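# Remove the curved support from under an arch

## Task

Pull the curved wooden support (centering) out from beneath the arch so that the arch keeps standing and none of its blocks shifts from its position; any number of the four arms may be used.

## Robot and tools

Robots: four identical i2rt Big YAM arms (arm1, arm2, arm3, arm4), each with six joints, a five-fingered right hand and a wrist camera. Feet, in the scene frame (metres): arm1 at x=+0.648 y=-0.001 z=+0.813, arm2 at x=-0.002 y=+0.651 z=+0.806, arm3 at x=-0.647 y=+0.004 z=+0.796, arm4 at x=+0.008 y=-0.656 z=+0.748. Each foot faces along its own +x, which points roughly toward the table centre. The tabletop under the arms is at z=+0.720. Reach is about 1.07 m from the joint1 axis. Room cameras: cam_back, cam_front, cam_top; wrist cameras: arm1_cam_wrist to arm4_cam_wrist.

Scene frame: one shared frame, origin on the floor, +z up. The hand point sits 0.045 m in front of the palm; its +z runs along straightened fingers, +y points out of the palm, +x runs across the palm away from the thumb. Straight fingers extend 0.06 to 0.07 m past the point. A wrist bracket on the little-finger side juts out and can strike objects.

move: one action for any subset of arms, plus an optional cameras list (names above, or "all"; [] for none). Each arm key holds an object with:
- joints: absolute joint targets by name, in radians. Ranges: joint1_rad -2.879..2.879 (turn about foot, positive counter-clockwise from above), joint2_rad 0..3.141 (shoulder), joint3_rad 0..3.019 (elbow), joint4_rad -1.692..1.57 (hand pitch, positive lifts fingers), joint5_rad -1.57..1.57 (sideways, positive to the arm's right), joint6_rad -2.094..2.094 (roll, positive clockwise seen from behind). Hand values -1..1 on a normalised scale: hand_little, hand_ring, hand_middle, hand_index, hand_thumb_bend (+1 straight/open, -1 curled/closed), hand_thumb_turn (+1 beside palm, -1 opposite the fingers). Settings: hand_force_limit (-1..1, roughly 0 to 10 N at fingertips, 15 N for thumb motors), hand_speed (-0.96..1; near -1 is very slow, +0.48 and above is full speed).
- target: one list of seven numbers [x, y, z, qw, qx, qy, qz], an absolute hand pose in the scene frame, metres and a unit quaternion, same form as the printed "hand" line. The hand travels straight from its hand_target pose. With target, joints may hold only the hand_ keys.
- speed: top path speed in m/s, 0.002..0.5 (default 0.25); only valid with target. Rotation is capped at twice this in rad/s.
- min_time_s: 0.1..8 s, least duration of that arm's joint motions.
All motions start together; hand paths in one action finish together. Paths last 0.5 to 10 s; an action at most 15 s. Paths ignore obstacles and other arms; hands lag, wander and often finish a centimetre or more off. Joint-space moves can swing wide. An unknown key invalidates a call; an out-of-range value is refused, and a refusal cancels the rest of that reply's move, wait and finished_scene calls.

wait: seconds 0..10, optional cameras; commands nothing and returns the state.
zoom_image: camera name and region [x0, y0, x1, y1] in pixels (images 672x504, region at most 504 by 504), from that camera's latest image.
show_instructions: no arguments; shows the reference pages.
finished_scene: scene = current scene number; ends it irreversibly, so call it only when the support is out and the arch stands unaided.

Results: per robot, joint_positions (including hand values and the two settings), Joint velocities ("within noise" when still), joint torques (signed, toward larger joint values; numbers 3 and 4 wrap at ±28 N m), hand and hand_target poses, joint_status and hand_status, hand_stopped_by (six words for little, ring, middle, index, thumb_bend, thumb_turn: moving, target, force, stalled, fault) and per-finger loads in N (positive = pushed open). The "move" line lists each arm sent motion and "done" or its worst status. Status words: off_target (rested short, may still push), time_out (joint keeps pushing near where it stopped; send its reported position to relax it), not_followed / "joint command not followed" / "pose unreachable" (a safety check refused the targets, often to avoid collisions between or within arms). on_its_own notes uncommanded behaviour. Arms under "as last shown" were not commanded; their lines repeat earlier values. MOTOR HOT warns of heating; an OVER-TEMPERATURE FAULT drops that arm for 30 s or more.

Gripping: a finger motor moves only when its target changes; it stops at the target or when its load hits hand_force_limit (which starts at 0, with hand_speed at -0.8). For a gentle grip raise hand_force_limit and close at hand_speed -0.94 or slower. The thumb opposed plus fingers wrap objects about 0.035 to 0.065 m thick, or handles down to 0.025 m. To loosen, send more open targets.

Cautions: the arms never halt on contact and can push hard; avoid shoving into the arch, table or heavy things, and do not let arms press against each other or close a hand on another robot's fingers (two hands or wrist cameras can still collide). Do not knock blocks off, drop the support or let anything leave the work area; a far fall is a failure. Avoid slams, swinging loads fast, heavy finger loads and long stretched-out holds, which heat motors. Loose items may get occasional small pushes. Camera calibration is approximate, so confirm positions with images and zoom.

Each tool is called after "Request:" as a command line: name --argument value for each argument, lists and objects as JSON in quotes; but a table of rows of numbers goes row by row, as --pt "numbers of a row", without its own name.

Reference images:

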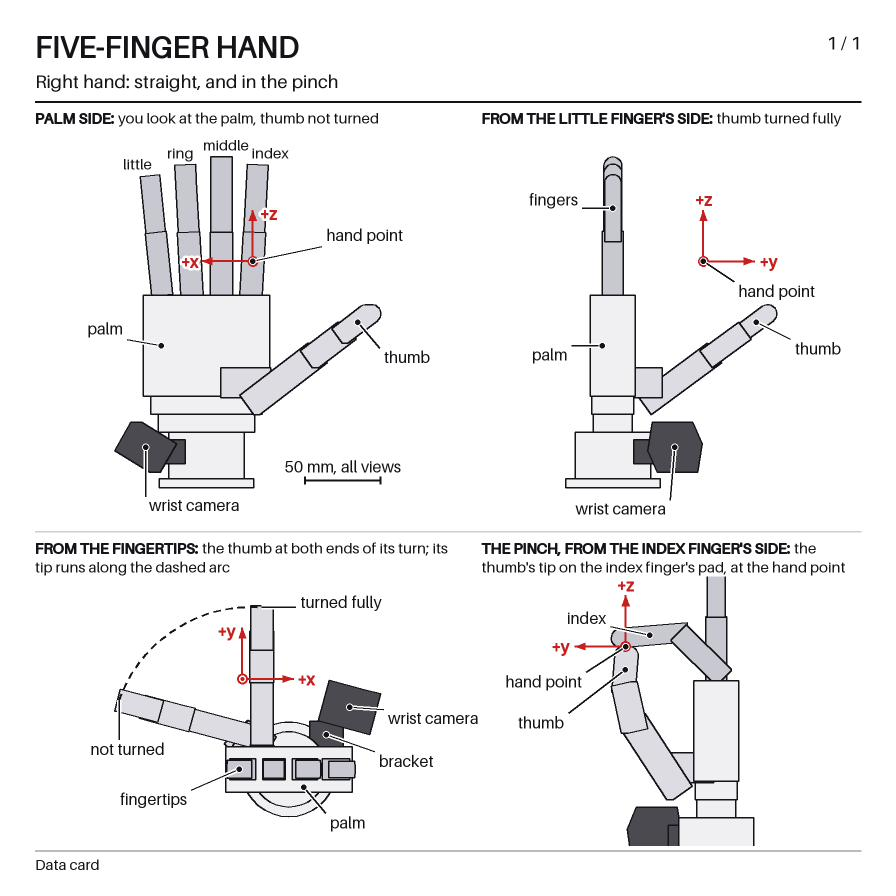

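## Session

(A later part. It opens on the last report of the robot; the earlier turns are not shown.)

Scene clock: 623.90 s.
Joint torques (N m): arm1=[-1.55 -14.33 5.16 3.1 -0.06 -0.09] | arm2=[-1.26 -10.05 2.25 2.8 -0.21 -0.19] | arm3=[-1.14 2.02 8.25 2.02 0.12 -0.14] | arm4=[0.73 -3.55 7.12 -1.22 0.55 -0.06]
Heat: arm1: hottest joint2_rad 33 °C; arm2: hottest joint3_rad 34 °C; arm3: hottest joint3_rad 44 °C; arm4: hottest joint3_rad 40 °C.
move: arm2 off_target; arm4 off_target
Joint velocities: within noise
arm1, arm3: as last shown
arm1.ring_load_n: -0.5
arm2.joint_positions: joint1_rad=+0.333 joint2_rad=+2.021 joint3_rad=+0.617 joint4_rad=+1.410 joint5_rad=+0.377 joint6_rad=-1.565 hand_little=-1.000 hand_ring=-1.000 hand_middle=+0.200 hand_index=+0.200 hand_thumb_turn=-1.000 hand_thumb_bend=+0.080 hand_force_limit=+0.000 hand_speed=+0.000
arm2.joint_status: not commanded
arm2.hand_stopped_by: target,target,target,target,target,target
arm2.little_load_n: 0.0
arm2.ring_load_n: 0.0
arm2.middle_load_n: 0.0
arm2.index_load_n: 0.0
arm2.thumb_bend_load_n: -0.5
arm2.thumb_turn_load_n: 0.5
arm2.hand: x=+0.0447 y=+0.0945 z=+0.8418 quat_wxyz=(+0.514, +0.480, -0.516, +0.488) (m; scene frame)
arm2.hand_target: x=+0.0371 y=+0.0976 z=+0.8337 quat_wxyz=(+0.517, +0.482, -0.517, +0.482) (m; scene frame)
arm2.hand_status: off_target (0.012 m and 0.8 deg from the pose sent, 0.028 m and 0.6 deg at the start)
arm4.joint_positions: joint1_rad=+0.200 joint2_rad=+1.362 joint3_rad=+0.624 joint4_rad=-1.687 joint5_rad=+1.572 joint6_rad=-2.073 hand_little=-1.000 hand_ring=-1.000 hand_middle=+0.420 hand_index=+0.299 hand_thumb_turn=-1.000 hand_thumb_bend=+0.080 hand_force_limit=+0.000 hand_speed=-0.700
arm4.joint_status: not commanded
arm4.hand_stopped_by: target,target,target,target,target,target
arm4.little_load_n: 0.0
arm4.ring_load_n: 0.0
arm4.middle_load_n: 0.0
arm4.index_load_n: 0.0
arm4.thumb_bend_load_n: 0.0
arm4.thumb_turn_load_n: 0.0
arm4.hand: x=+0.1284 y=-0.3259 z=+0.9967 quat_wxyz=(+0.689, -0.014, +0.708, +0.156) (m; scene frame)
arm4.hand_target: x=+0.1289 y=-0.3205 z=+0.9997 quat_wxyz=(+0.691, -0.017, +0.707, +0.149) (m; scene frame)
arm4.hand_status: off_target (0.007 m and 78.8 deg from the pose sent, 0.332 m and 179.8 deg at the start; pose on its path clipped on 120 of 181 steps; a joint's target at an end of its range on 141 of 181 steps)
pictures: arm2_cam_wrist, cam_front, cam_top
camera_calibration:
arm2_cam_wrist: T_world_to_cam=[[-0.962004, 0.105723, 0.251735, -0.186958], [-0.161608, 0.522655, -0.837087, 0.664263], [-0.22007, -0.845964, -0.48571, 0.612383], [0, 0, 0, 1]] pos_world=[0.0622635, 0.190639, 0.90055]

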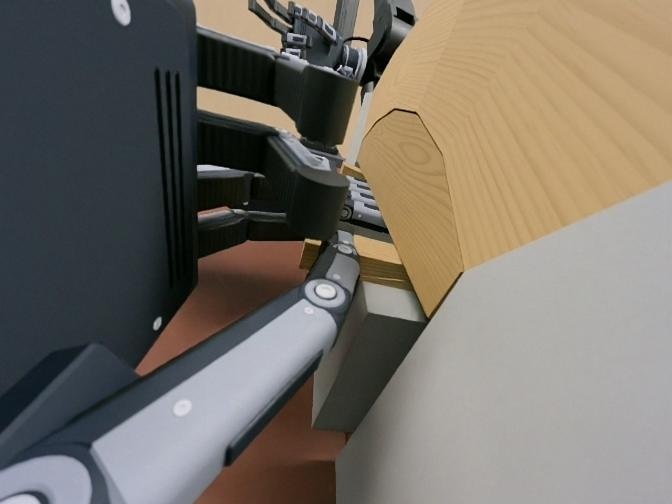

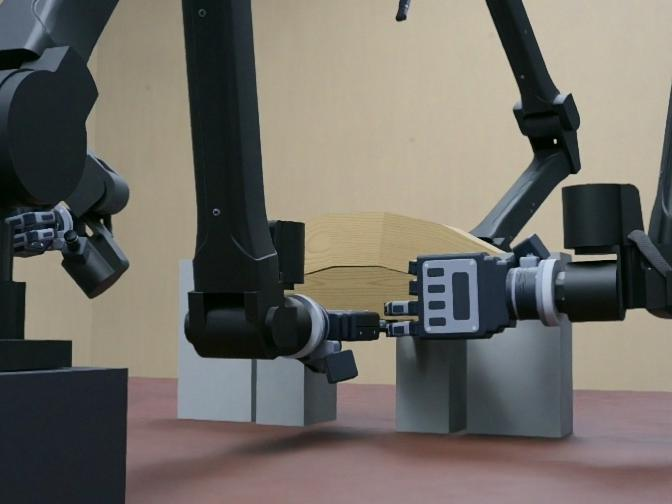

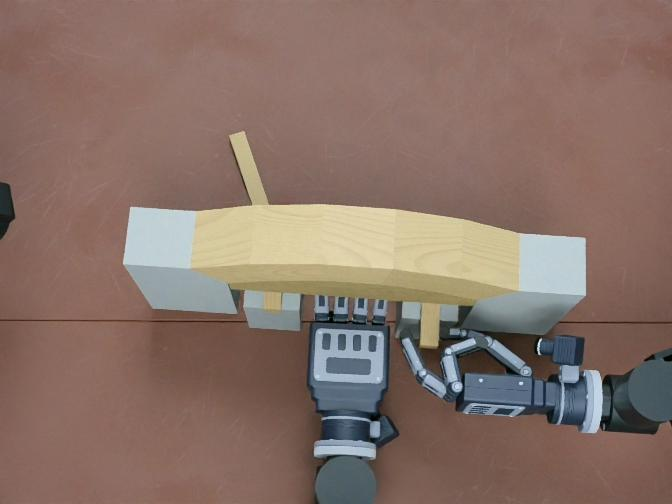

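Request:
move --arm2 '{"target":[0.037,0.0985,0.8285,0.5172,0.4823,-0.5172,0.4823],"speed":0.04}' --arm4 '{"joints":{"joint1_rad":-0.35,"joint2_rad":0.904,"joint3_rad":0.405,"joint4_rad":0.0,"joint5_rad":-0.35,"joint6_rad":1.5},"min_time_s":3}' --cameras '["cam_top","arm2_cam_wrist","cam_front"]'

Request:
zoom_image --camera "cam_front" --region '[340, 250, 560, 400]'

Request:
zoom_image --camera "arm2_cam_wrist" --region '[270, 150, 470, 310]'

Scene clock: 646.83 s.
Joint torques (N m): arm1=[-1.61 -14.33 5.15 3.1 -0.06 -0.09] | arm2=[-1.14 -10.05 2.15 2.78 -0.18 -0.19] | arm3=[-1.14 2.02 8.24 2.02 0.11 -0.14] | arm4=[1.08 -2.26 8.58 2.96 -0.35 0.26]
Heat: arm1: hottest joint2_rad 33 °C; arm2: hottest joint3_rad 34 °C; arm3: hottest joint3_rad 44 °C; arm4: hottest joint3_rad 38 °C.
move: arm2 off_target; arm4 done
Joint velocities: within noise
arm1, arm3: as last shown
arm1.ring_load_n: -1.0
arm1.index_load_n: -0.5
arm2.joint_positions: joint1_rad=+0.333 joint2_rad=+2.038 joint3_rad=+0.617 joint4_rad=+1.427 joint5_rad=+0.377 joint6_rad=-1.565 hand_little=-1.000 hand_ring=-1.000 hand_middle=+0.200 hand_index=+0.200 hand_thumb_turn=-1.000 hand_thumb_bend=+0.080 hand_force_limit=+0.000 hand_speed=+0.000
arm2.joint_status: not commanded
arm2.hand_stopped_by: target,target,target,target,target,target
arm2.little_load_n: 0.0
arm2.ring_load_n: 0.0
arm2.middle_load_n: 0.0
arm2.index_load_n: 0.0
arm2.thumb_bend_load_n: 0.0
arm2.thumb_turn_load_n: 0.5
arm2.hand: x=+0.0443 y=+0.0957 z=+0.8364 quat_wxyz=(+0.514, +0.481, -0.516, +0.488) (m; scene frame)
arm2.hand_target: x=+0.0371 y=+0.0986 z=+0.8288 quat_wxyz=(+0.517, +0.482, -0.517, +0.482) (m; scene frame)
arm2.hand_status: off_target (0.011 m and 0.8 deg from the pose sent, 0.016 m and 0.8 deg at the start)
arm3.thumb_turn_load_n: -0.5
arm4.joint_positions: joint1_rad=-0.343 joint2_rad=+0.912 joint3_rad=+0.412 joint4_rad=-0.023 joint5_rad=-0.348 joint6_rad=+1.488 hand_little=-1.000 hand_ring=-1.000 hand_middle=+0.420 hand_index=+0.299 hand_thumb_turn=-1.000 hand_thumb_bend=+0.080 hand_force_limit=+0.000 hand_speed=-0.700
arm4.joint_status: all done
arm4.hand_stopped_by: target,target,target,target,target,target
arm4.little_load_n: 0.0
arm4.ring_load_n: 0.0
arm4.middle_load_n: 0.0
arm4.index_load_n: 0.0
arm4.thumb_bend_load_n: 0.0
arm4.thumb_turn_load_n: 0.0
arm4.hand: x=+0.0073 y=-0.2389 z=+0.9365 quat_wxyz=(-0.321, +0.602, -0.614, -0.397) (m; scene frame)
arm4.hand_target: x=+0.0098 y=-0.2390 z=+0.9410 quat_wxyz=(-0.328, +0.595, -0.613, -0.403) (m; scene frame)
arm4.hand_status: not commanded
pictures: arm2_cam_wrist, cam_front, cam_top
camera_calibration:
arm2_cam_wrist: T_world_to_cam=[[-0.961906, 0.105489, 0.252208, -0.186422], [-0.161911, 0.523519, -0.836488, 0.658467], [-0.220276, -0.845458, -0.486496, 0.611376], [0, 0, 0, 1]] pos_world=[0.0619636, 0.191839, 0.89525]

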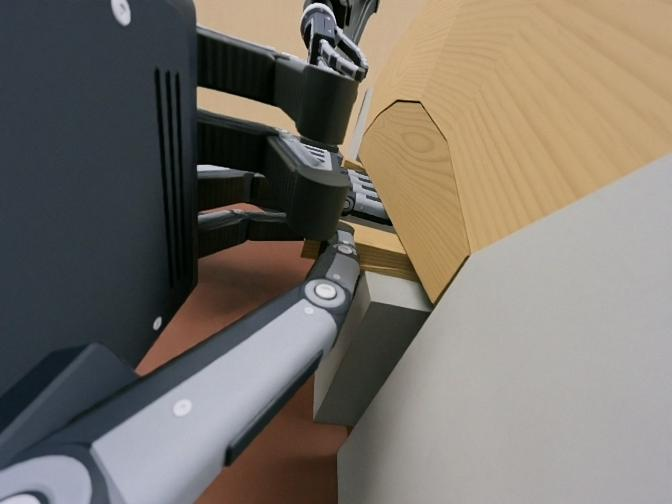

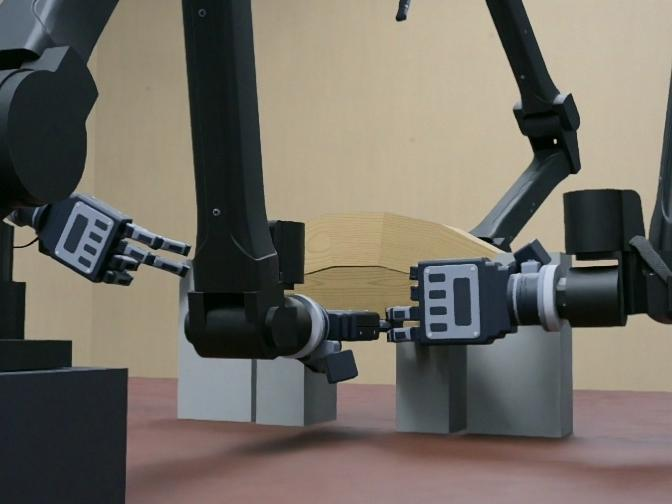

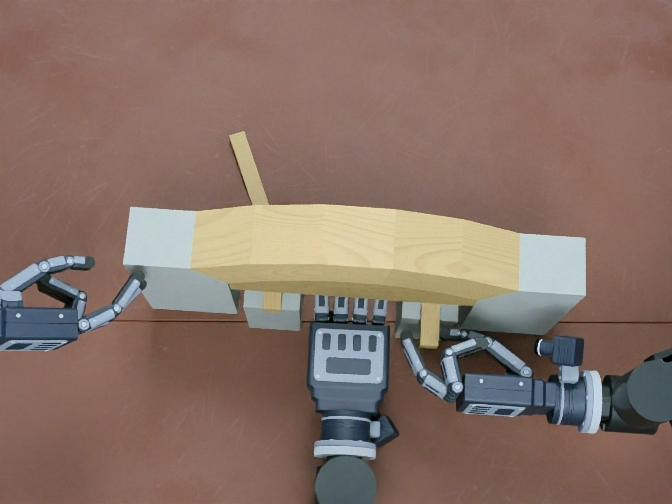

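Scaled by 2.291.

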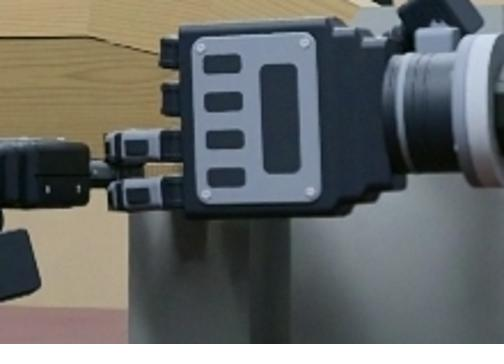

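Scaled by 2.520.

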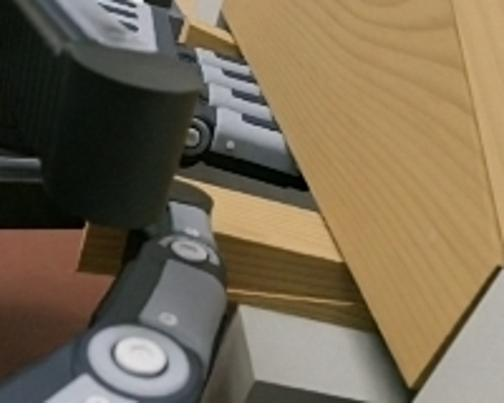

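Request:
move --arm2 '{"joints":{"hand_speed":-0.9,"hand_force_limit":0,"hand_index":-0.5}}' --arm4 '{"target":[0.10,-0.22,0.93,0.393,-0.5748,0.6164,0.3665],"speed":0.15}' --cameras '["cam_top","arm2_cam_wrist","arm4_cam_wrist"]'

Scene clock: 657.00 s.
Joint torques (N m): arm1=[-1.61 -14.33 5.16 3.11 -0.06 -0.09] | arm2=[-1.08 -10.05 2.15 2.8 -0.17 -0.19] | arm3=[-1.08 2.02 8.25 2.03 0.12 -0.14] | arm4=[0.32 -3.14 11.32 2.8 -0.37 0.04]
Heat: arm1: hottest joint2_rad 33 °C; arm2: hottest joint3_rad 34 °C; arm3: hottest joint3_rad 44 °C; arm4: hottest joint3_rad 38 °C.
move: arm2 off_target; arm4 off_target
Joint velocities: within noise
arm1, arm3: as last shown
arm1.ring_load_n: -0.5
arm1.index_load_n: -1.0
arm2.joint_positions: joint1_rad=+0.333 joint2_rad=+2.038 joint3_rad=+0.617 joint4_rad=+1.427 joint5_rad=+0.377 joint6_rad=-1.565 hand_little=-1.000 hand_ring=-1.000 hand_middle=+0.200 hand_index=+0.072 hand_thumb_turn=-1.000 hand_thumb_bend=+0.081 hand_force_limit=+0.000 hand_speed=-0.900
arm2.joint_status: hand_index off_target (ended at +0.072, target -0.500); the others done
arm2.hand_stopped_by: target,target,target,force,target,target
arm2.little_load_n: 0.0
arm2.ring_load_n: 0.0
arm2.middle_load_n: 0.0
arm2.index_load_n: 6.0
arm2.thumb_bend_load_n: 5.0
arm2.thumb_turn_load_n: -2.0
arm2.hand: x=+0.0443 y=+0.0957 z=+0.8364 quat_wxyz=(+0.514, +0.481, -0.516, +0.488) (m; scene frame)
arm2.hand_target: x=+0.0371 y=+0.0986 z=+0.8288 quat_wxyz=(+0.517, +0.482, -0.517, +0.482) (m; scene frame)
arm2.hand_status: not commanded
arm3.thumb_turn_load_n: 0.0
arm4.joint_positions: joint1_rad=-0.557 joint2_rad=+1.063 joint3_rad=+0.412 joint4_rad=+0.135 joint5_rad=-0.406 joint6_rad=+1.384 hand_little=-1.000 hand_ring=-1.000 hand_middle=+0.420 hand_index=+0.299 hand_thumb_turn=-1.000 hand_thumb_bend=+0.080 hand_force_limit=+0.000 hand_speed=-0.700
arm4.joint_status: not commanded
arm4.hand_stopped_by: target,target,target,target,target,target
arm4.little_load_n: 0.0
arm4.ring_load_n: 0.0
arm4.middle_load_n: 0.0
arm4.index_load_n: 0.0
arm4.thumb_bend_load_n: 0.0
arm4.thumb_turn_load_n: 0.0
arm4.hand: x=+0.0911 y=-0.2323 z=+0.9105 quat_wxyz=(-0.370, +0.577, -0.632, -0.362) (m; scene frame)
arm4.hand_target: x=+0.0997 y=-0.2211 z=+0.9302 quat_wxyz=(-0.393, +0.575, -0.617, -0.366) (m; scene frame)
arm4.hand_status: off_target (0.025 m and 3.2 deg from the pose sent, 0.095 m and 9.5 deg at the start)
pictures: arm2_cam_wrist, arm4_cam_wrist, cam_top
camera_calibration:
arm2_cam_wrist: T_world_to_cam=[[-0.961906, 0.105489, 0.252208, -0.186422], [-0.161911, 0.523519, -0.836488, 0.658467], [-0.220276, -0.845458, -0.486496, 0.611376], [0, 0, 0, 1]] pos_world=[0.0619636, 0.191839, 0.89525]
arm4_cam_wrist: T_world_to_cam=[[-0.96884, -0.0752638, -0.235975, 0.282549], [-0.227846, -0.102806, 0.968255, -0.888227], [-0.0971341, 0.99185, 0.0824539, 0.279749], [0, 0, 0, 1]] pos_world=[0.09854, -0.347518, 0.903638]

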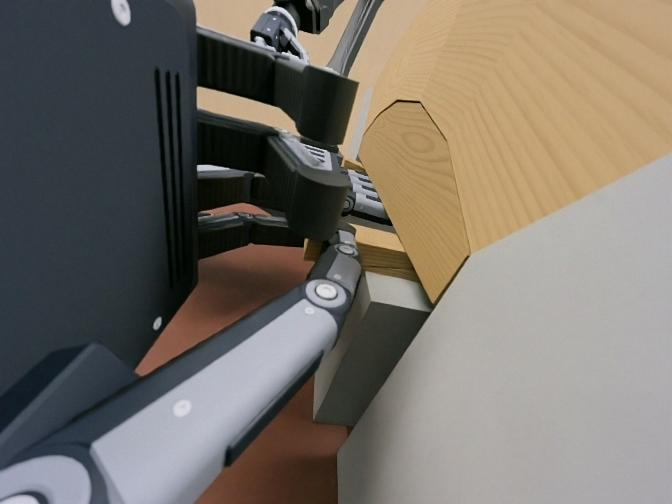

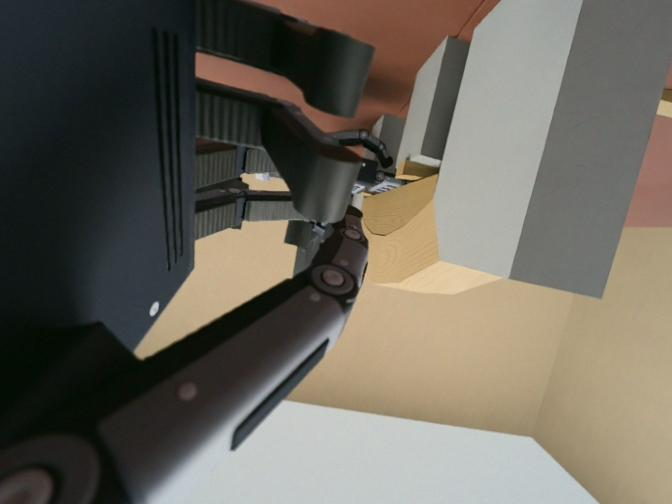

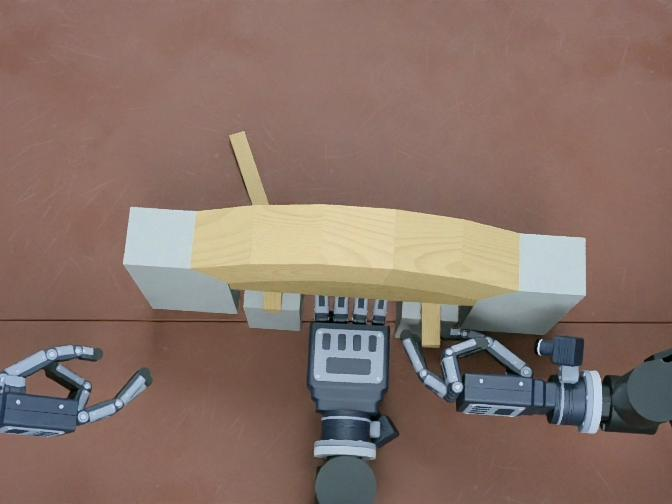

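Request:
move --arm2 '{"target":[0.075,0.098,0.832,0.5172,0.4823,-0.5172,0.4823],"speed":0.04}' --cameras '["cam_top","arm2_cam_wrist"]'

Request:
zoom_image --camera "cam_top" --region '[290, 270, 590, 470]'

Scene clock: 664.27 s.
Joint torques (N m): arm1=[-1.55 -14.33 5.18 3.1 -0.06 -0.09] | arm2=[0.85 -10.46 4.18 1.4 0.09 -0.19] | arm3=[-1.14 2.02 8.24 2.03 0.12 -0.14] | arm4=[0.91 -2.32 11.23 2.86 -0.32 0.04]
Heat: arm1: hottest joint2_rad 33 °C; arm2: hottest joint3_rad 34 °C; arm3: hottest joint3_rad 44 °C; arm4: hottest joint3_rad 38 °C.
move: arm2 done
Joint velocities: within noise
arm1, arm3, arm4: as last shown
arm1.ring_load_n: -1.0
arm2.joint_positions: joint1_rad=+0.402 joint2_rad=+2.038 joint3_rad=+0.625 joint4_rad=+1.423 joint5_rad=+0.461 joint6_rad=-1.565 hand_little=-1.000 hand_ring=-1.000 hand_middle=+0.200 hand_index=+0.072 hand_thumb_turn=-1.000 hand_thumb_bend=+0.081 hand_force_limit=+0.000 hand_speed=-0.900
arm2.joint_status: not commanded
arm2.hand_stopped_by: target,target,target,force,target,target
arm2.little_load_n: 0.0
arm2.ring_load_n: 0.0
arm2.middle_load_n: 0.0
arm2.index_load_n: 6.0
arm2.thumb_bend_load_n: 5.0
arm2.thumb_turn_load_n: -1.5
arm2.hand: x=+0.0678 y=+0.1031 z=+0.8376 quat_wxyz=(+0.518, +0.476, -0.519, +0.486) (m; scene frame)
arm2.hand_target: x=+0.0750 y=+0.0983 z=+0.8322 quat_wxyz=(+0.517, +0.482, -0.517, +0.482) (m; scene frame)
arm2.hand_status: done (0.010 m and 0.9 deg from the pose sent, 0.031 m and 0.8 deg at the start)
pictures: arm2_cam_wrist, cam_top
camera_calibration:
arm2_cam_wrist: T_world_to_cam=[[-0.960749, 0.120276, 0.24999, -0.164736], [-0.152729, 0.522954, -0.838566, 0.660567], [-0.231593, -0.843832, -0.484058, 0.621909], [0, 0, 0, 1]] pos_world=[0.0866475, 0.199154, 0.896151]

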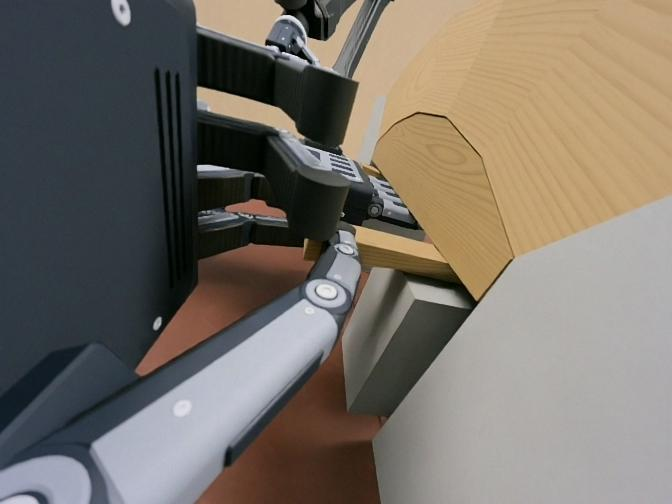

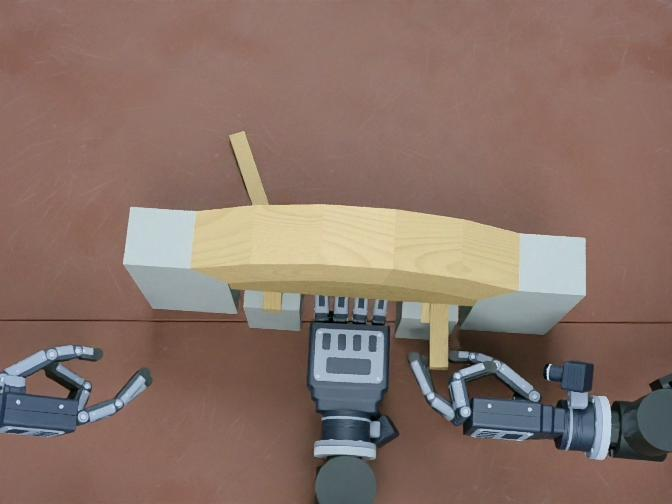

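Scaled by 1.680.

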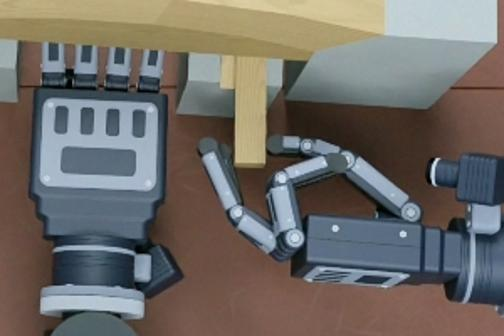

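Request:
move --arm2 '{"target":[0.112,0.104,0.838,0.5172,0.4823,-0.5172,0.4823],"speed":0.05}'

Request:
move --arm2 '{"target":[0.155,0.125,0.852,0.5172,0.4823,-0.5172,0.4823],"speed":0.06}' --cameras '["cam_top","arm2_cam_wrist","cam_back"]'

Request:
zoom_image --camera "cam_back" --region '[190, 200, 500, 340]'

Scene clock: 671.27 s.
Joint torques (N m): arm1=[-1.55 -14.39 5.16 3.12 -0.06 -0.09] | arm2=[0.5 -11.87 4.42 1.33 0.09 -0.19] | arm3=[-1.08 2.02 8.25 2.02 0.11 -0.14] | arm4=[-0.09 -2.26 11.22 2.73 -0.38 -0.02]
Heat: arm1: hottest joint2_rad 33 °C; arm2: hottest joint3_rad 34 °C; arm3: hottest joint3_rad 44 °C; arm4: hottest joint3_rad 38 °C.
move: arm2 off_target
Joint velocities: arm1=[within noise] | arm2=[within noise] | arm3=[within noise] | arm4=[-0.005 0.005 0.012 -0.002 0.051 -0.154]
arm1, arm3, arm4: as last shown
arm1.ring_load_n: -0.5
arm1.index_load_n: -0.5
arm2.joint_positions: joint1_rad=+0.493 joint2_rad=+2.038 joint3_rad=+0.648 joint4_rad=+1.384 joint5_rad=+0.551 joint6_rad=-1.565 hand_little=-1.000 hand_ring=-1.000 hand_middle=+0.200 hand_index=+0.072 hand_thumb_turn=-1.000 hand_thumb_bend=+0.081 hand_force_limit=+0.000 hand_speed=-0.900
arm2.joint_status: not commanded
arm2.hand_stopped_by: target,target,target,force,target,target
arm2.little_load_n: 0.0
arm2.ring_load_n: 0.0
arm2.middle_load_n: 0.0
arm2.index_load_n: 6.0
arm2.thumb_bend_load_n: 5.0
arm2.thumb_turn_load_n: -1.5
arm2.hand: x=+0.1037 y=+0.1102 z=+0.8359 quat_wxyz=(+0.516, +0.481, -0.521, +0.481) (m; scene frame)
arm2.hand_target: x=+0.1120 y=+0.1043 z=+0.8382 quat_wxyz=(+0.517, +0.482, -0.517, +0.482) (m; scene frame)
arm2.hand_status: off_target (0.011 m and 0.5 deg from the pose sent, 0.044 m and 0.9 deg at the start)
arm4.little_load_n: -0.5
pictures: none

Scene clock: 672.73 s.
Joint torques (N m): arm1=[-1.55 -14.33 5.16 3.1 -0.06 -0.09] | arm2=[0.67 -13.51 4.6 1.31 0.11 -0.19] | arm3=[-1.14 2.02 8.24 2 0.12 -0.14] | arm4=[0.56 -2.67 11.14 2.76 -0.29 0.03]
Heat: arm1: hottest joint2_rad 33 °C; arm2: hottest joint3_rad 34 °C; arm3: hottest joint3_rad 44 °C; arm4: hottest joint3_rad 38 °C.
move: arm2 off_target
Joint velocities: within noise
arm1, arm4: as last shown
arm1.ring_load_n: -1.0
arm2.joint_positions: joint1_rad=+0.611 joint2_rad=+2.015 joint3_rad=+0.652 joint4_rad=+1.336 joint5_rad=+0.668 joint6_rad=-1.565 hand_little=-1.000 hand_ring=-1.000 hand_middle=+0.200 hand_index=+0.072 hand_thumb_turn=-1.000 hand_thumb_bend=+0.081 hand_force_limit=+0.000 hand_speed=-0.900
arm2.joint_status: not commanded
arm2.hand_stopped_by: target,target,target,force,target,target
arm2.little_load_n: 0.0
arm2.ring_load_n: 0.0
arm2.middle_load_n: 0.0
arm2.index_load_n: 6.5
arm2.thumb_bend_load_n: 5.0
arm2.thumb_turn_load_n: -1.5
arm2.hand: x=+0.1450 y=+0.1321 z=+0.8394 quat_wxyz=(+0.515, +0.488, -0.522, +0.473) (m; scene frame)
arm2.hand_target: x=+0.1549 y=+0.1253 z=+0.8522 quat_wxyz=(+0.517, +0.482, -0.517, +0.482) (m; scene frame)
arm2.hand_status: off_target (0.018 m and 1.4 deg from the pose sent, 0.056 m and 0.5 deg at the start)
arm3.joint_positions: joint1_rad=-0.402 joint2_rad=+0.638 joint3_rad=+1.558 joint4_rad=-1.221 joint5_rad=+0.097 joint6_rad=-1.295 hand_little=+1.000 hand_ring=+1.000 hand_middle=+1.000 hand_index=+1.000 hand_thumb_turn=+1.000 hand_thumb_bend=+1.000 hand_force_limit=+0.000 hand_speed=-0.800
arm3.joint_status: not commanded
arm3.hand_stopped_by: target,target,target,target,target,target
arm3.little_load_n: 0.0
arm3.ring_load_n: 0.0
arm3.middle_load_n: 0.0
arm3.index_load_n: 0.0
arm3.thumb_bend_load_n: 0.0
arm3.thumb_turn_load_n: 0.0
arm3.hand: x=-0.4534 y=-0.1429 z=+1.3863 quat_wxyz=(+0.073, +0.756, -0.286, +0.584) (m; scene frame)
arm3.hand_target: x=-0.4561 y=-0.1418 z=+1.3953 quat_wxyz=(+0.073, +0.750, -0.284, +0.593) (m; scene frame)
arm3.hand_status: not commanded
arm4.little_load_n: 0.0
pictures: arm2_cam_wrist, cam_back, cam_top
camera_calibration:
arm2_cam_wrist: T_world_to_cam=[[-0.955994, 0.111403, 0.271412, -0.111934], [-0.168593, 0.548505, -0.818974, 0.641178], [-0.240107, -0.828693, -0.505586, 0.682471], [0, 0, 0, 1]] pos_world=[0.164957, 0.226339, 0.900536]

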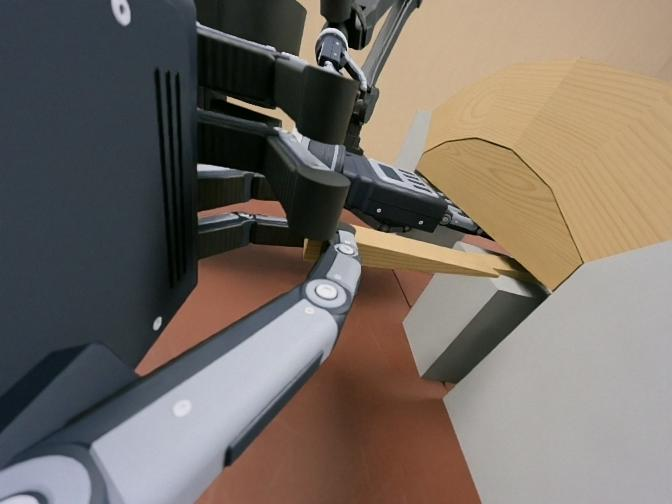

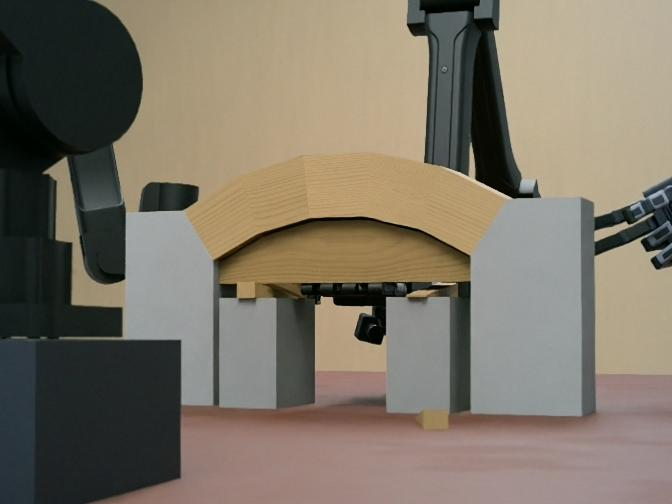

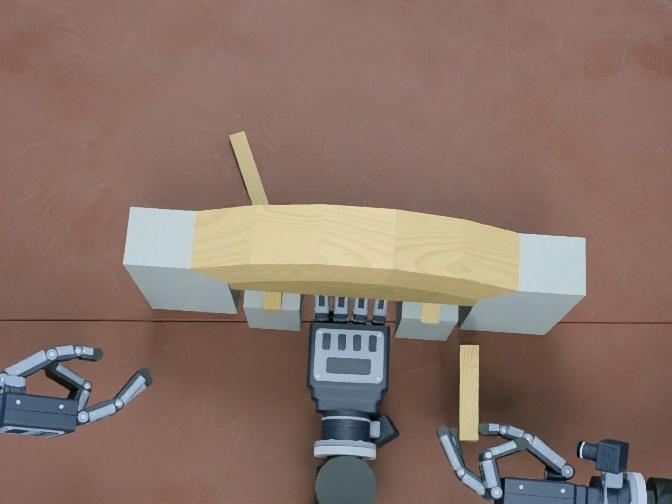

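Scaled by 1.626.

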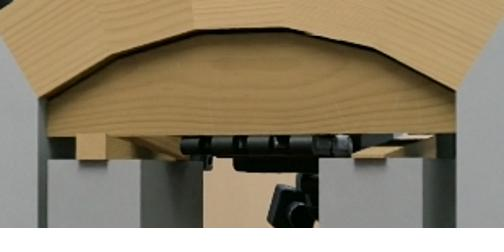

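Request:
move --arm2 '{"target":[0.27,0.24,0.82,0.3799,0.5964,-0.5964,0.3799],"speed":0.15}' --arm4 '{"target":[0.065,-0.10,0.875,0.393,-0.5748,0.6164,0.3665],"speed":0.12,"joints":{"hand_speed":0.3,"hand_index":0.3,"hand_middle":0.45}}' --cameras '["cam_top","arm4_cam_wrist","cam_front"]'

Request:
zoom_image --camera "cam_top" --region '[130, 240, 430, 440]'

Request:
zoom_image --camera "arm4_cam_wrist" --region '[290, 130, 490, 290]'

Scene clock: 772.57 s.
Joint torques (N m): arm1=[-1.55 -14.33 5.16 3.11 -0.06 -0.09] | arm2=[0.44 -12.22 7.46 0.94 0.32 -0.03] | arm3=[-1.14 2.08 8.24 2.02 0.11 -0.14] | arm4=[0.79 -5.95 11.15 2.78 -0.17 0.19]
Heat: arm1: hottest joint2_rad 33 °C; arm2: hottest joint3_rad 35 °C; arm3: hottest joint3_rad 44 °C; arm4: hottest joint3_rad 42 °C.
move: arm2 off_target; arm4 off_target
Joint velocities: within noise
arm1, arm3: as last shown
arm1.index_load_n: -1.0
arm2.joint_positions: joint1_rad=+0.941 joint2_rad=+1.755 joint3_rad=+0.697 joint4_rad=+0.356 joint5_rad=+0.816 joint6_rad=-1.064 hand_little=-1.000 hand_ring=-1.000 hand_middle=+0.200 hand_index=+0.072 hand_thumb_turn=-1.000 hand_thumb_bend=+0.081 hand_force_limit=+0.000 hand_speed=-0.900
arm2.joint_status: not commanded
arm2.hand_stopped_by: target,target,target,force,target,target
arm2.little_load_n: 0.0
arm2.ring_load_n: 0.0
arm2.middle_load_n: 0.0
arm2.index_load_n: 6.0
arm2.thumb_bend_load_n: 5.0
arm2.thumb_turn_load_n: -1.5
arm2.hand: x=+0.2527 y=+0.2483 z=+0.8053 quat_wxyz=(+0.386, +0.606, -0.595, +0.361) (m; scene frame)
arm2.hand_target: x=+0.2696 y=+0.2405 z=+0.8204 quat_wxyz=(+0.380, +0.596, -0.596, +0.380) (m; scene frame)
arm2.hand_status: off_target (0.024 m and 2.5 deg from the pose sent, 0.166 m and 24.2 deg at the start)
arm4.joint_positions: joint1_rad=-0.326 joint2_rad=+1.496 joint3_rad=+0.565 joint4_rad=+0.430 joint5_rad=-0.192 joint6_rad=+1.472 hand_little=-1.000 hand_ring=-1.000 hand_middle=+0.450 hand_index=+0.299 hand_thumb_turn=-1.000 hand_thumb_bend=+0.080 hand_force_limit=+0.000 hand_speed=+0.300
arm4.joint_status: all done
arm4.hand_stopped_by: target,target,target,target,target,target
arm4.little_load_n: 0.0
arm4.ring_load_n: 0.0
arm4.middle_load_n: 0.0
arm4.index_load_n: 0.0
arm4.thumb_bend_load_n: 0.0
arm4.thumb_turn_load_n: 0.0
arm4.hand: x=+0.0607 y=-0.1251 z=+0.8488 quat_wxyz=(-0.371, +0.586, -0.630, -0.349) (m; scene frame)
arm4.hand_target: x=+0.0646 y=-0.1023 z=+0.8758 quat_wxyz=(-0.393, +0.575, -0.617, -0.367) (m; scene frame)
arm4.hand_status: off_target (0.037 m and 3.8 deg from the pose sent, 0.139 m and 3.2 deg at the start)
pictures: arm4_cam_wrist, cam_front, cam_top
camera_calibration:
arm4_cam_wrist: T_world_to_cam=[[-0.962731, -0.0837412, -0.25717, 0.263177], [-0.25049, -0.082517, 0.964596, -0.817324], [-0.101997, 0.993065, 0.0584653, 0.196396], [0, 0, 0, 1]] pos_world=[0.0686687, -0.240438, 0.844586]

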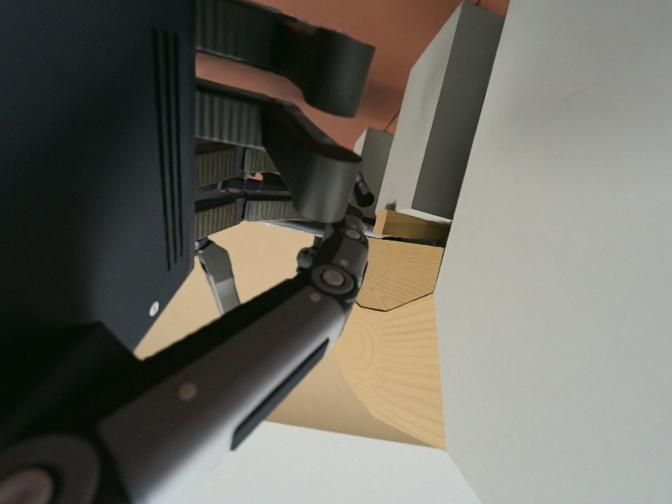

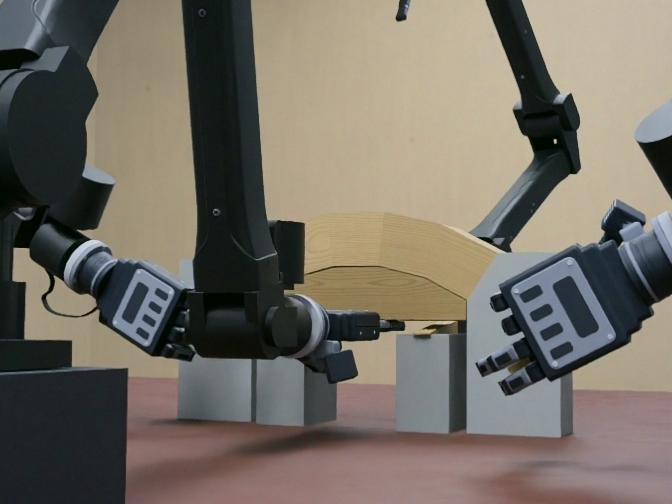

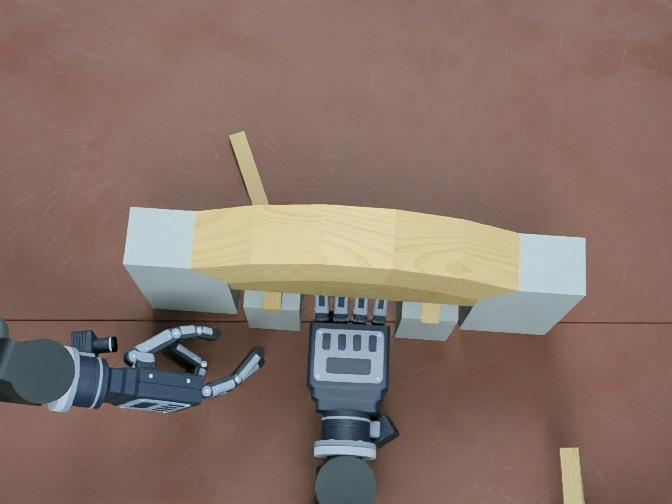

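Scaled by 1.680.

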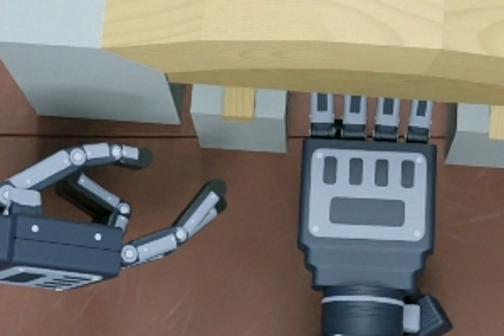

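Scaled by 2.520.

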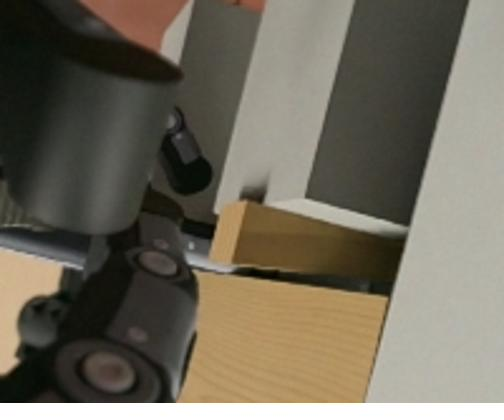

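Request:
move --arm2 '{"target":[0.27,0.24,0.740,0.3799,0.5964,-0.5964,0.3799],"speed":0.08}' --arm4 '{"target":[0.052,-0.068,0.875,0.393,-0.5748,0.6164,0.3665],"speed":0.06}' --cameras '["cam_top","arm4_cam_wrist","arm2_cam_wrist"]'

Request:
zoom_image --camera "cam_top" --region '[180, 260, 420, 420]'

Request:
zoom_image --camera "arm4_cam_wrist" --region '[290, 130, 490, 290]'

Scene clock: 797.13 s.
Joint torques (N m): arm1=[-1.61 -14.33 5.18 3.11 -0.06 -0.09] | arm2=[0.5 -9.7 5.37 2.13 0.17 -0.06] | arm3=[-1.14 2.02 8.24 2.02 0.11 -0.14] | arm4=[1.03 -7.59 11.21 2.55 -0.07 0.2]
Heat: arm1: hottest joint2_rad 33 °C; arm2: hottest joint3_rad 36 °C; arm3: hottest joint3_rad 44 °C; arm4: hottest joint3_rad 45 °C.
move: arm2 off_target; arm4 off_target
Joint velocities: within noise
arm1.joint_positions: joint1_rad=-0.062 joint2_rad=+2.189 joint3_rad=+0.827 joint4_rad=+1.367 joint5_rad=+0.042 joint6_rad=+0.000 hand_little=+1.000 hand_ring=+1.000 hand_middle=+1.000 hand_index=+1.000 hand_thumb_turn=-1.000 hand_thumb_bend=-0.700 hand_force_limit=+0.000 hand_speed=+0.300
arm1.joint_status: not commanded
arm1.hand_stopped_by: target,target,target,target,target,target
arm1.little_load_n: -0.5
arm1.ring_load_n: -1.0
arm1.middle_load_n: -1.0
arm1.index_load_n: -1.0
arm1.thumb_bend_load_n: 0.0
arm1.thumb_turn_load_n: 0.0
arm1.hand: x=+0.0026 y=-0.0104 z=+0.7701 quat_wxyz=(+0.512, -0.518, -0.487, +0.482) (m; scene frame)
arm1.hand_target: x=-0.0073 y=-0.0052 z=+0.7967 quat_wxyz=(+0.535, -0.499, -0.465, +0.499) (m; scene frame)
arm1.hand_status: not commanded
arm2.joint_positions: joint1_rad=+0.941 joint2_rad=+1.950 joint3_rad=+0.709 joint4_rad=+0.564 joint5_rad=+0.820 joint6_rad=-1.061 hand_little=-1.000 hand_ring=-1.000 hand_middle=+0.200 hand_index=+0.072 hand_thumb_turn=-1.000 hand_thumb_bend=+0.082 hand_force_limit=+0.000 hand_speed=-0.900
arm2.joint_status: not commanded
arm2.hand_stopped_by: target,target,target,force,target,target
arm2.little_load_n: 0.0
arm2.ring_load_n: 0.0
arm2.middle_load_n: 0.0
arm2.index_load_n: 5.0
arm2.thumb_bend_load_n: 5.0
arm2.thumb_turn_load_n: -2.0
arm2.hand: x=+0.2579 y=+0.2439 z=+0.7464 quat_wxyz=(+0.385, +0.598, -0.597, +0.372) (m; scene frame)
arm2.hand_target: x=+0.2699 y=+0.2404 z=+0.7404 quat_wxyz=(+0.380, +0.596, -0.596, +0.380) (m; scene frame)
arm2.hand_status: off_target (0.014 m and 1.2 deg from the pose sent, 0.068 m and 2.5 deg at the start)
arm3: as last shown
arm4.joint_positions: joint1_rad=-0.274 joint2_rad=+1.559 joint3_rad=+0.641 joint4_rad=+0.430 joint5_rad=-0.144 joint6_rad=+1.495 hand_little=-1.000 hand_ring=-1.000 hand_middle=+0.450 hand_index=+0.299 hand_thumb_turn=-1.000 hand_thumb_bend=+0.080 hand_force_limit=+0.000 hand_speed=+0.300
arm4.joint_status: not commanded
arm4.hand_stopped_by: target,target,target,target,target,target
arm4.little_load_n: 0.0
arm4.ring_load_n: 0.5
arm4.middle_load_n: 0.0
arm4.index_load_n: 0.0
arm4.thumb_bend_load_n: 0.0
arm4.thumb_turn_load_n: -0.5
arm4.hand: x=+0.0498 y=-0.0924 z=+0.8503 quat_wxyz=(-0.375, +0.586, -0.628, -0.350) (m; scene frame)
arm4.hand_target: x=+0.0517 y=-0.0702 z=+0.8756 quat_wxyz=(-0.393, +0.575, -0.617, -0.367) (m; scene frame)
arm4.hand_status: off_target (0.035 m and 3.3 deg from the pose sent, 0.063 m and 3.9 deg at the start)
pictures: arm2_cam_wrist, arm4_cam_wrist, cam_top
camera_calibration:
arm2_cam_wrist: T_world_to_cam=[[-0.960227, -0.0619533, 0.272262, 0.0515602], [-0.202943, 0.824563, -0.52812, 0.247141], [-0.191778, -0.562369, -0.80434, 0.900818], [0, 0, 0, 1]] pos_world=[0.272422, 0.306003, 0.841046]
arm4_cam_wrist: T_world_to_cam=[[-0.961362, -0.0811706, -0.26305, 0.260938], [-0.255751, -0.0902191, 0.962524, -0.817603], [-0.101861, 0.992609, 0.0659737, 0.156302], [0, 0, 0, 1]] pos_world=[0.0576744, -0.20773, 0.845291]

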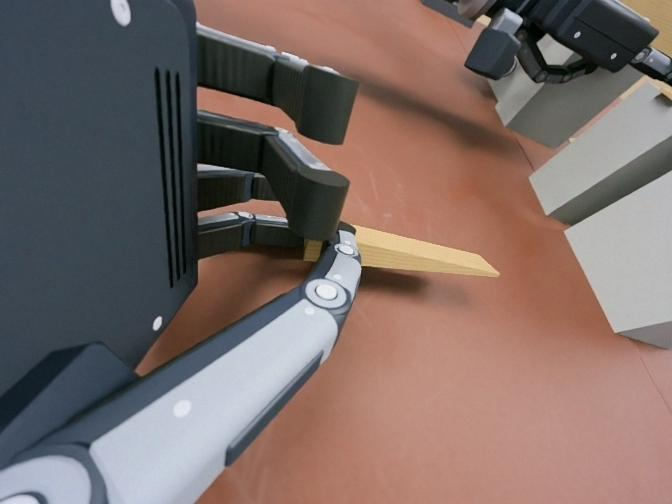

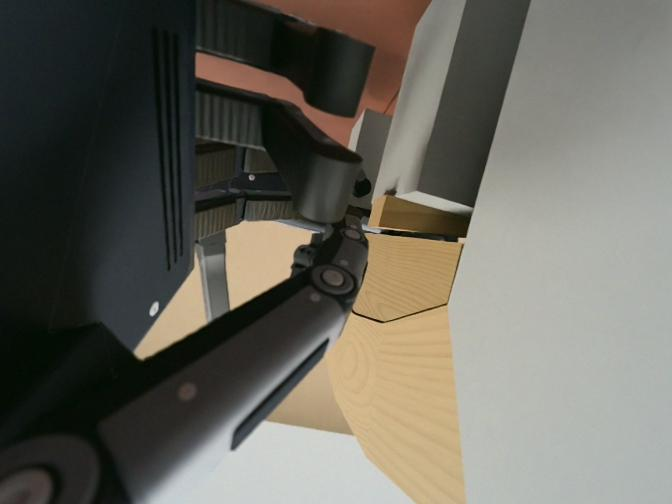

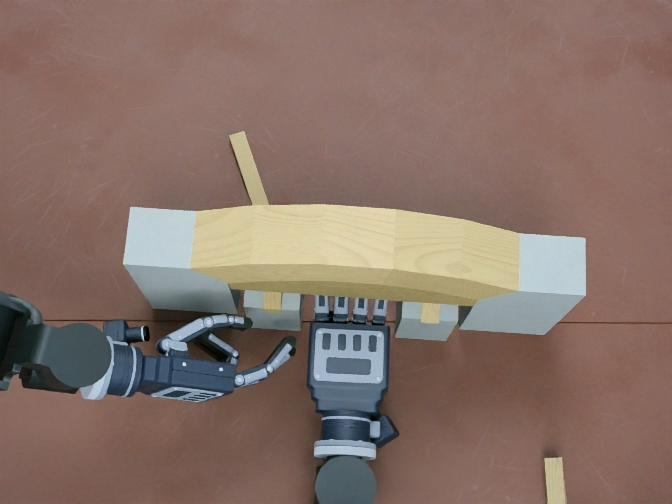

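Scaled by 2.100.

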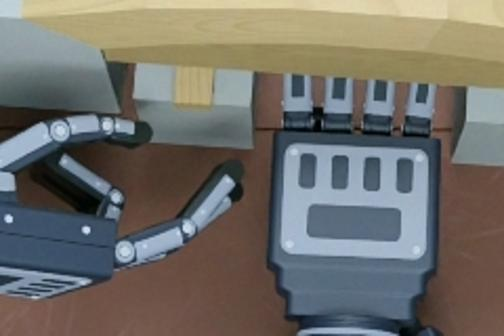

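Scaled by 2.520.

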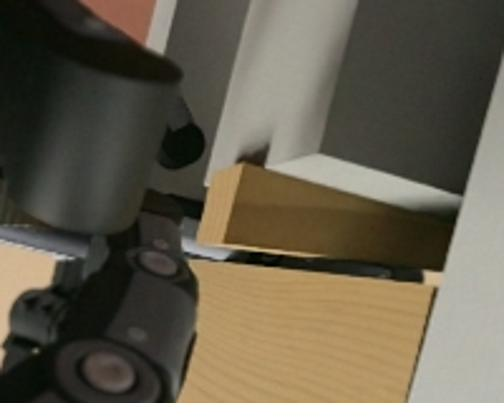

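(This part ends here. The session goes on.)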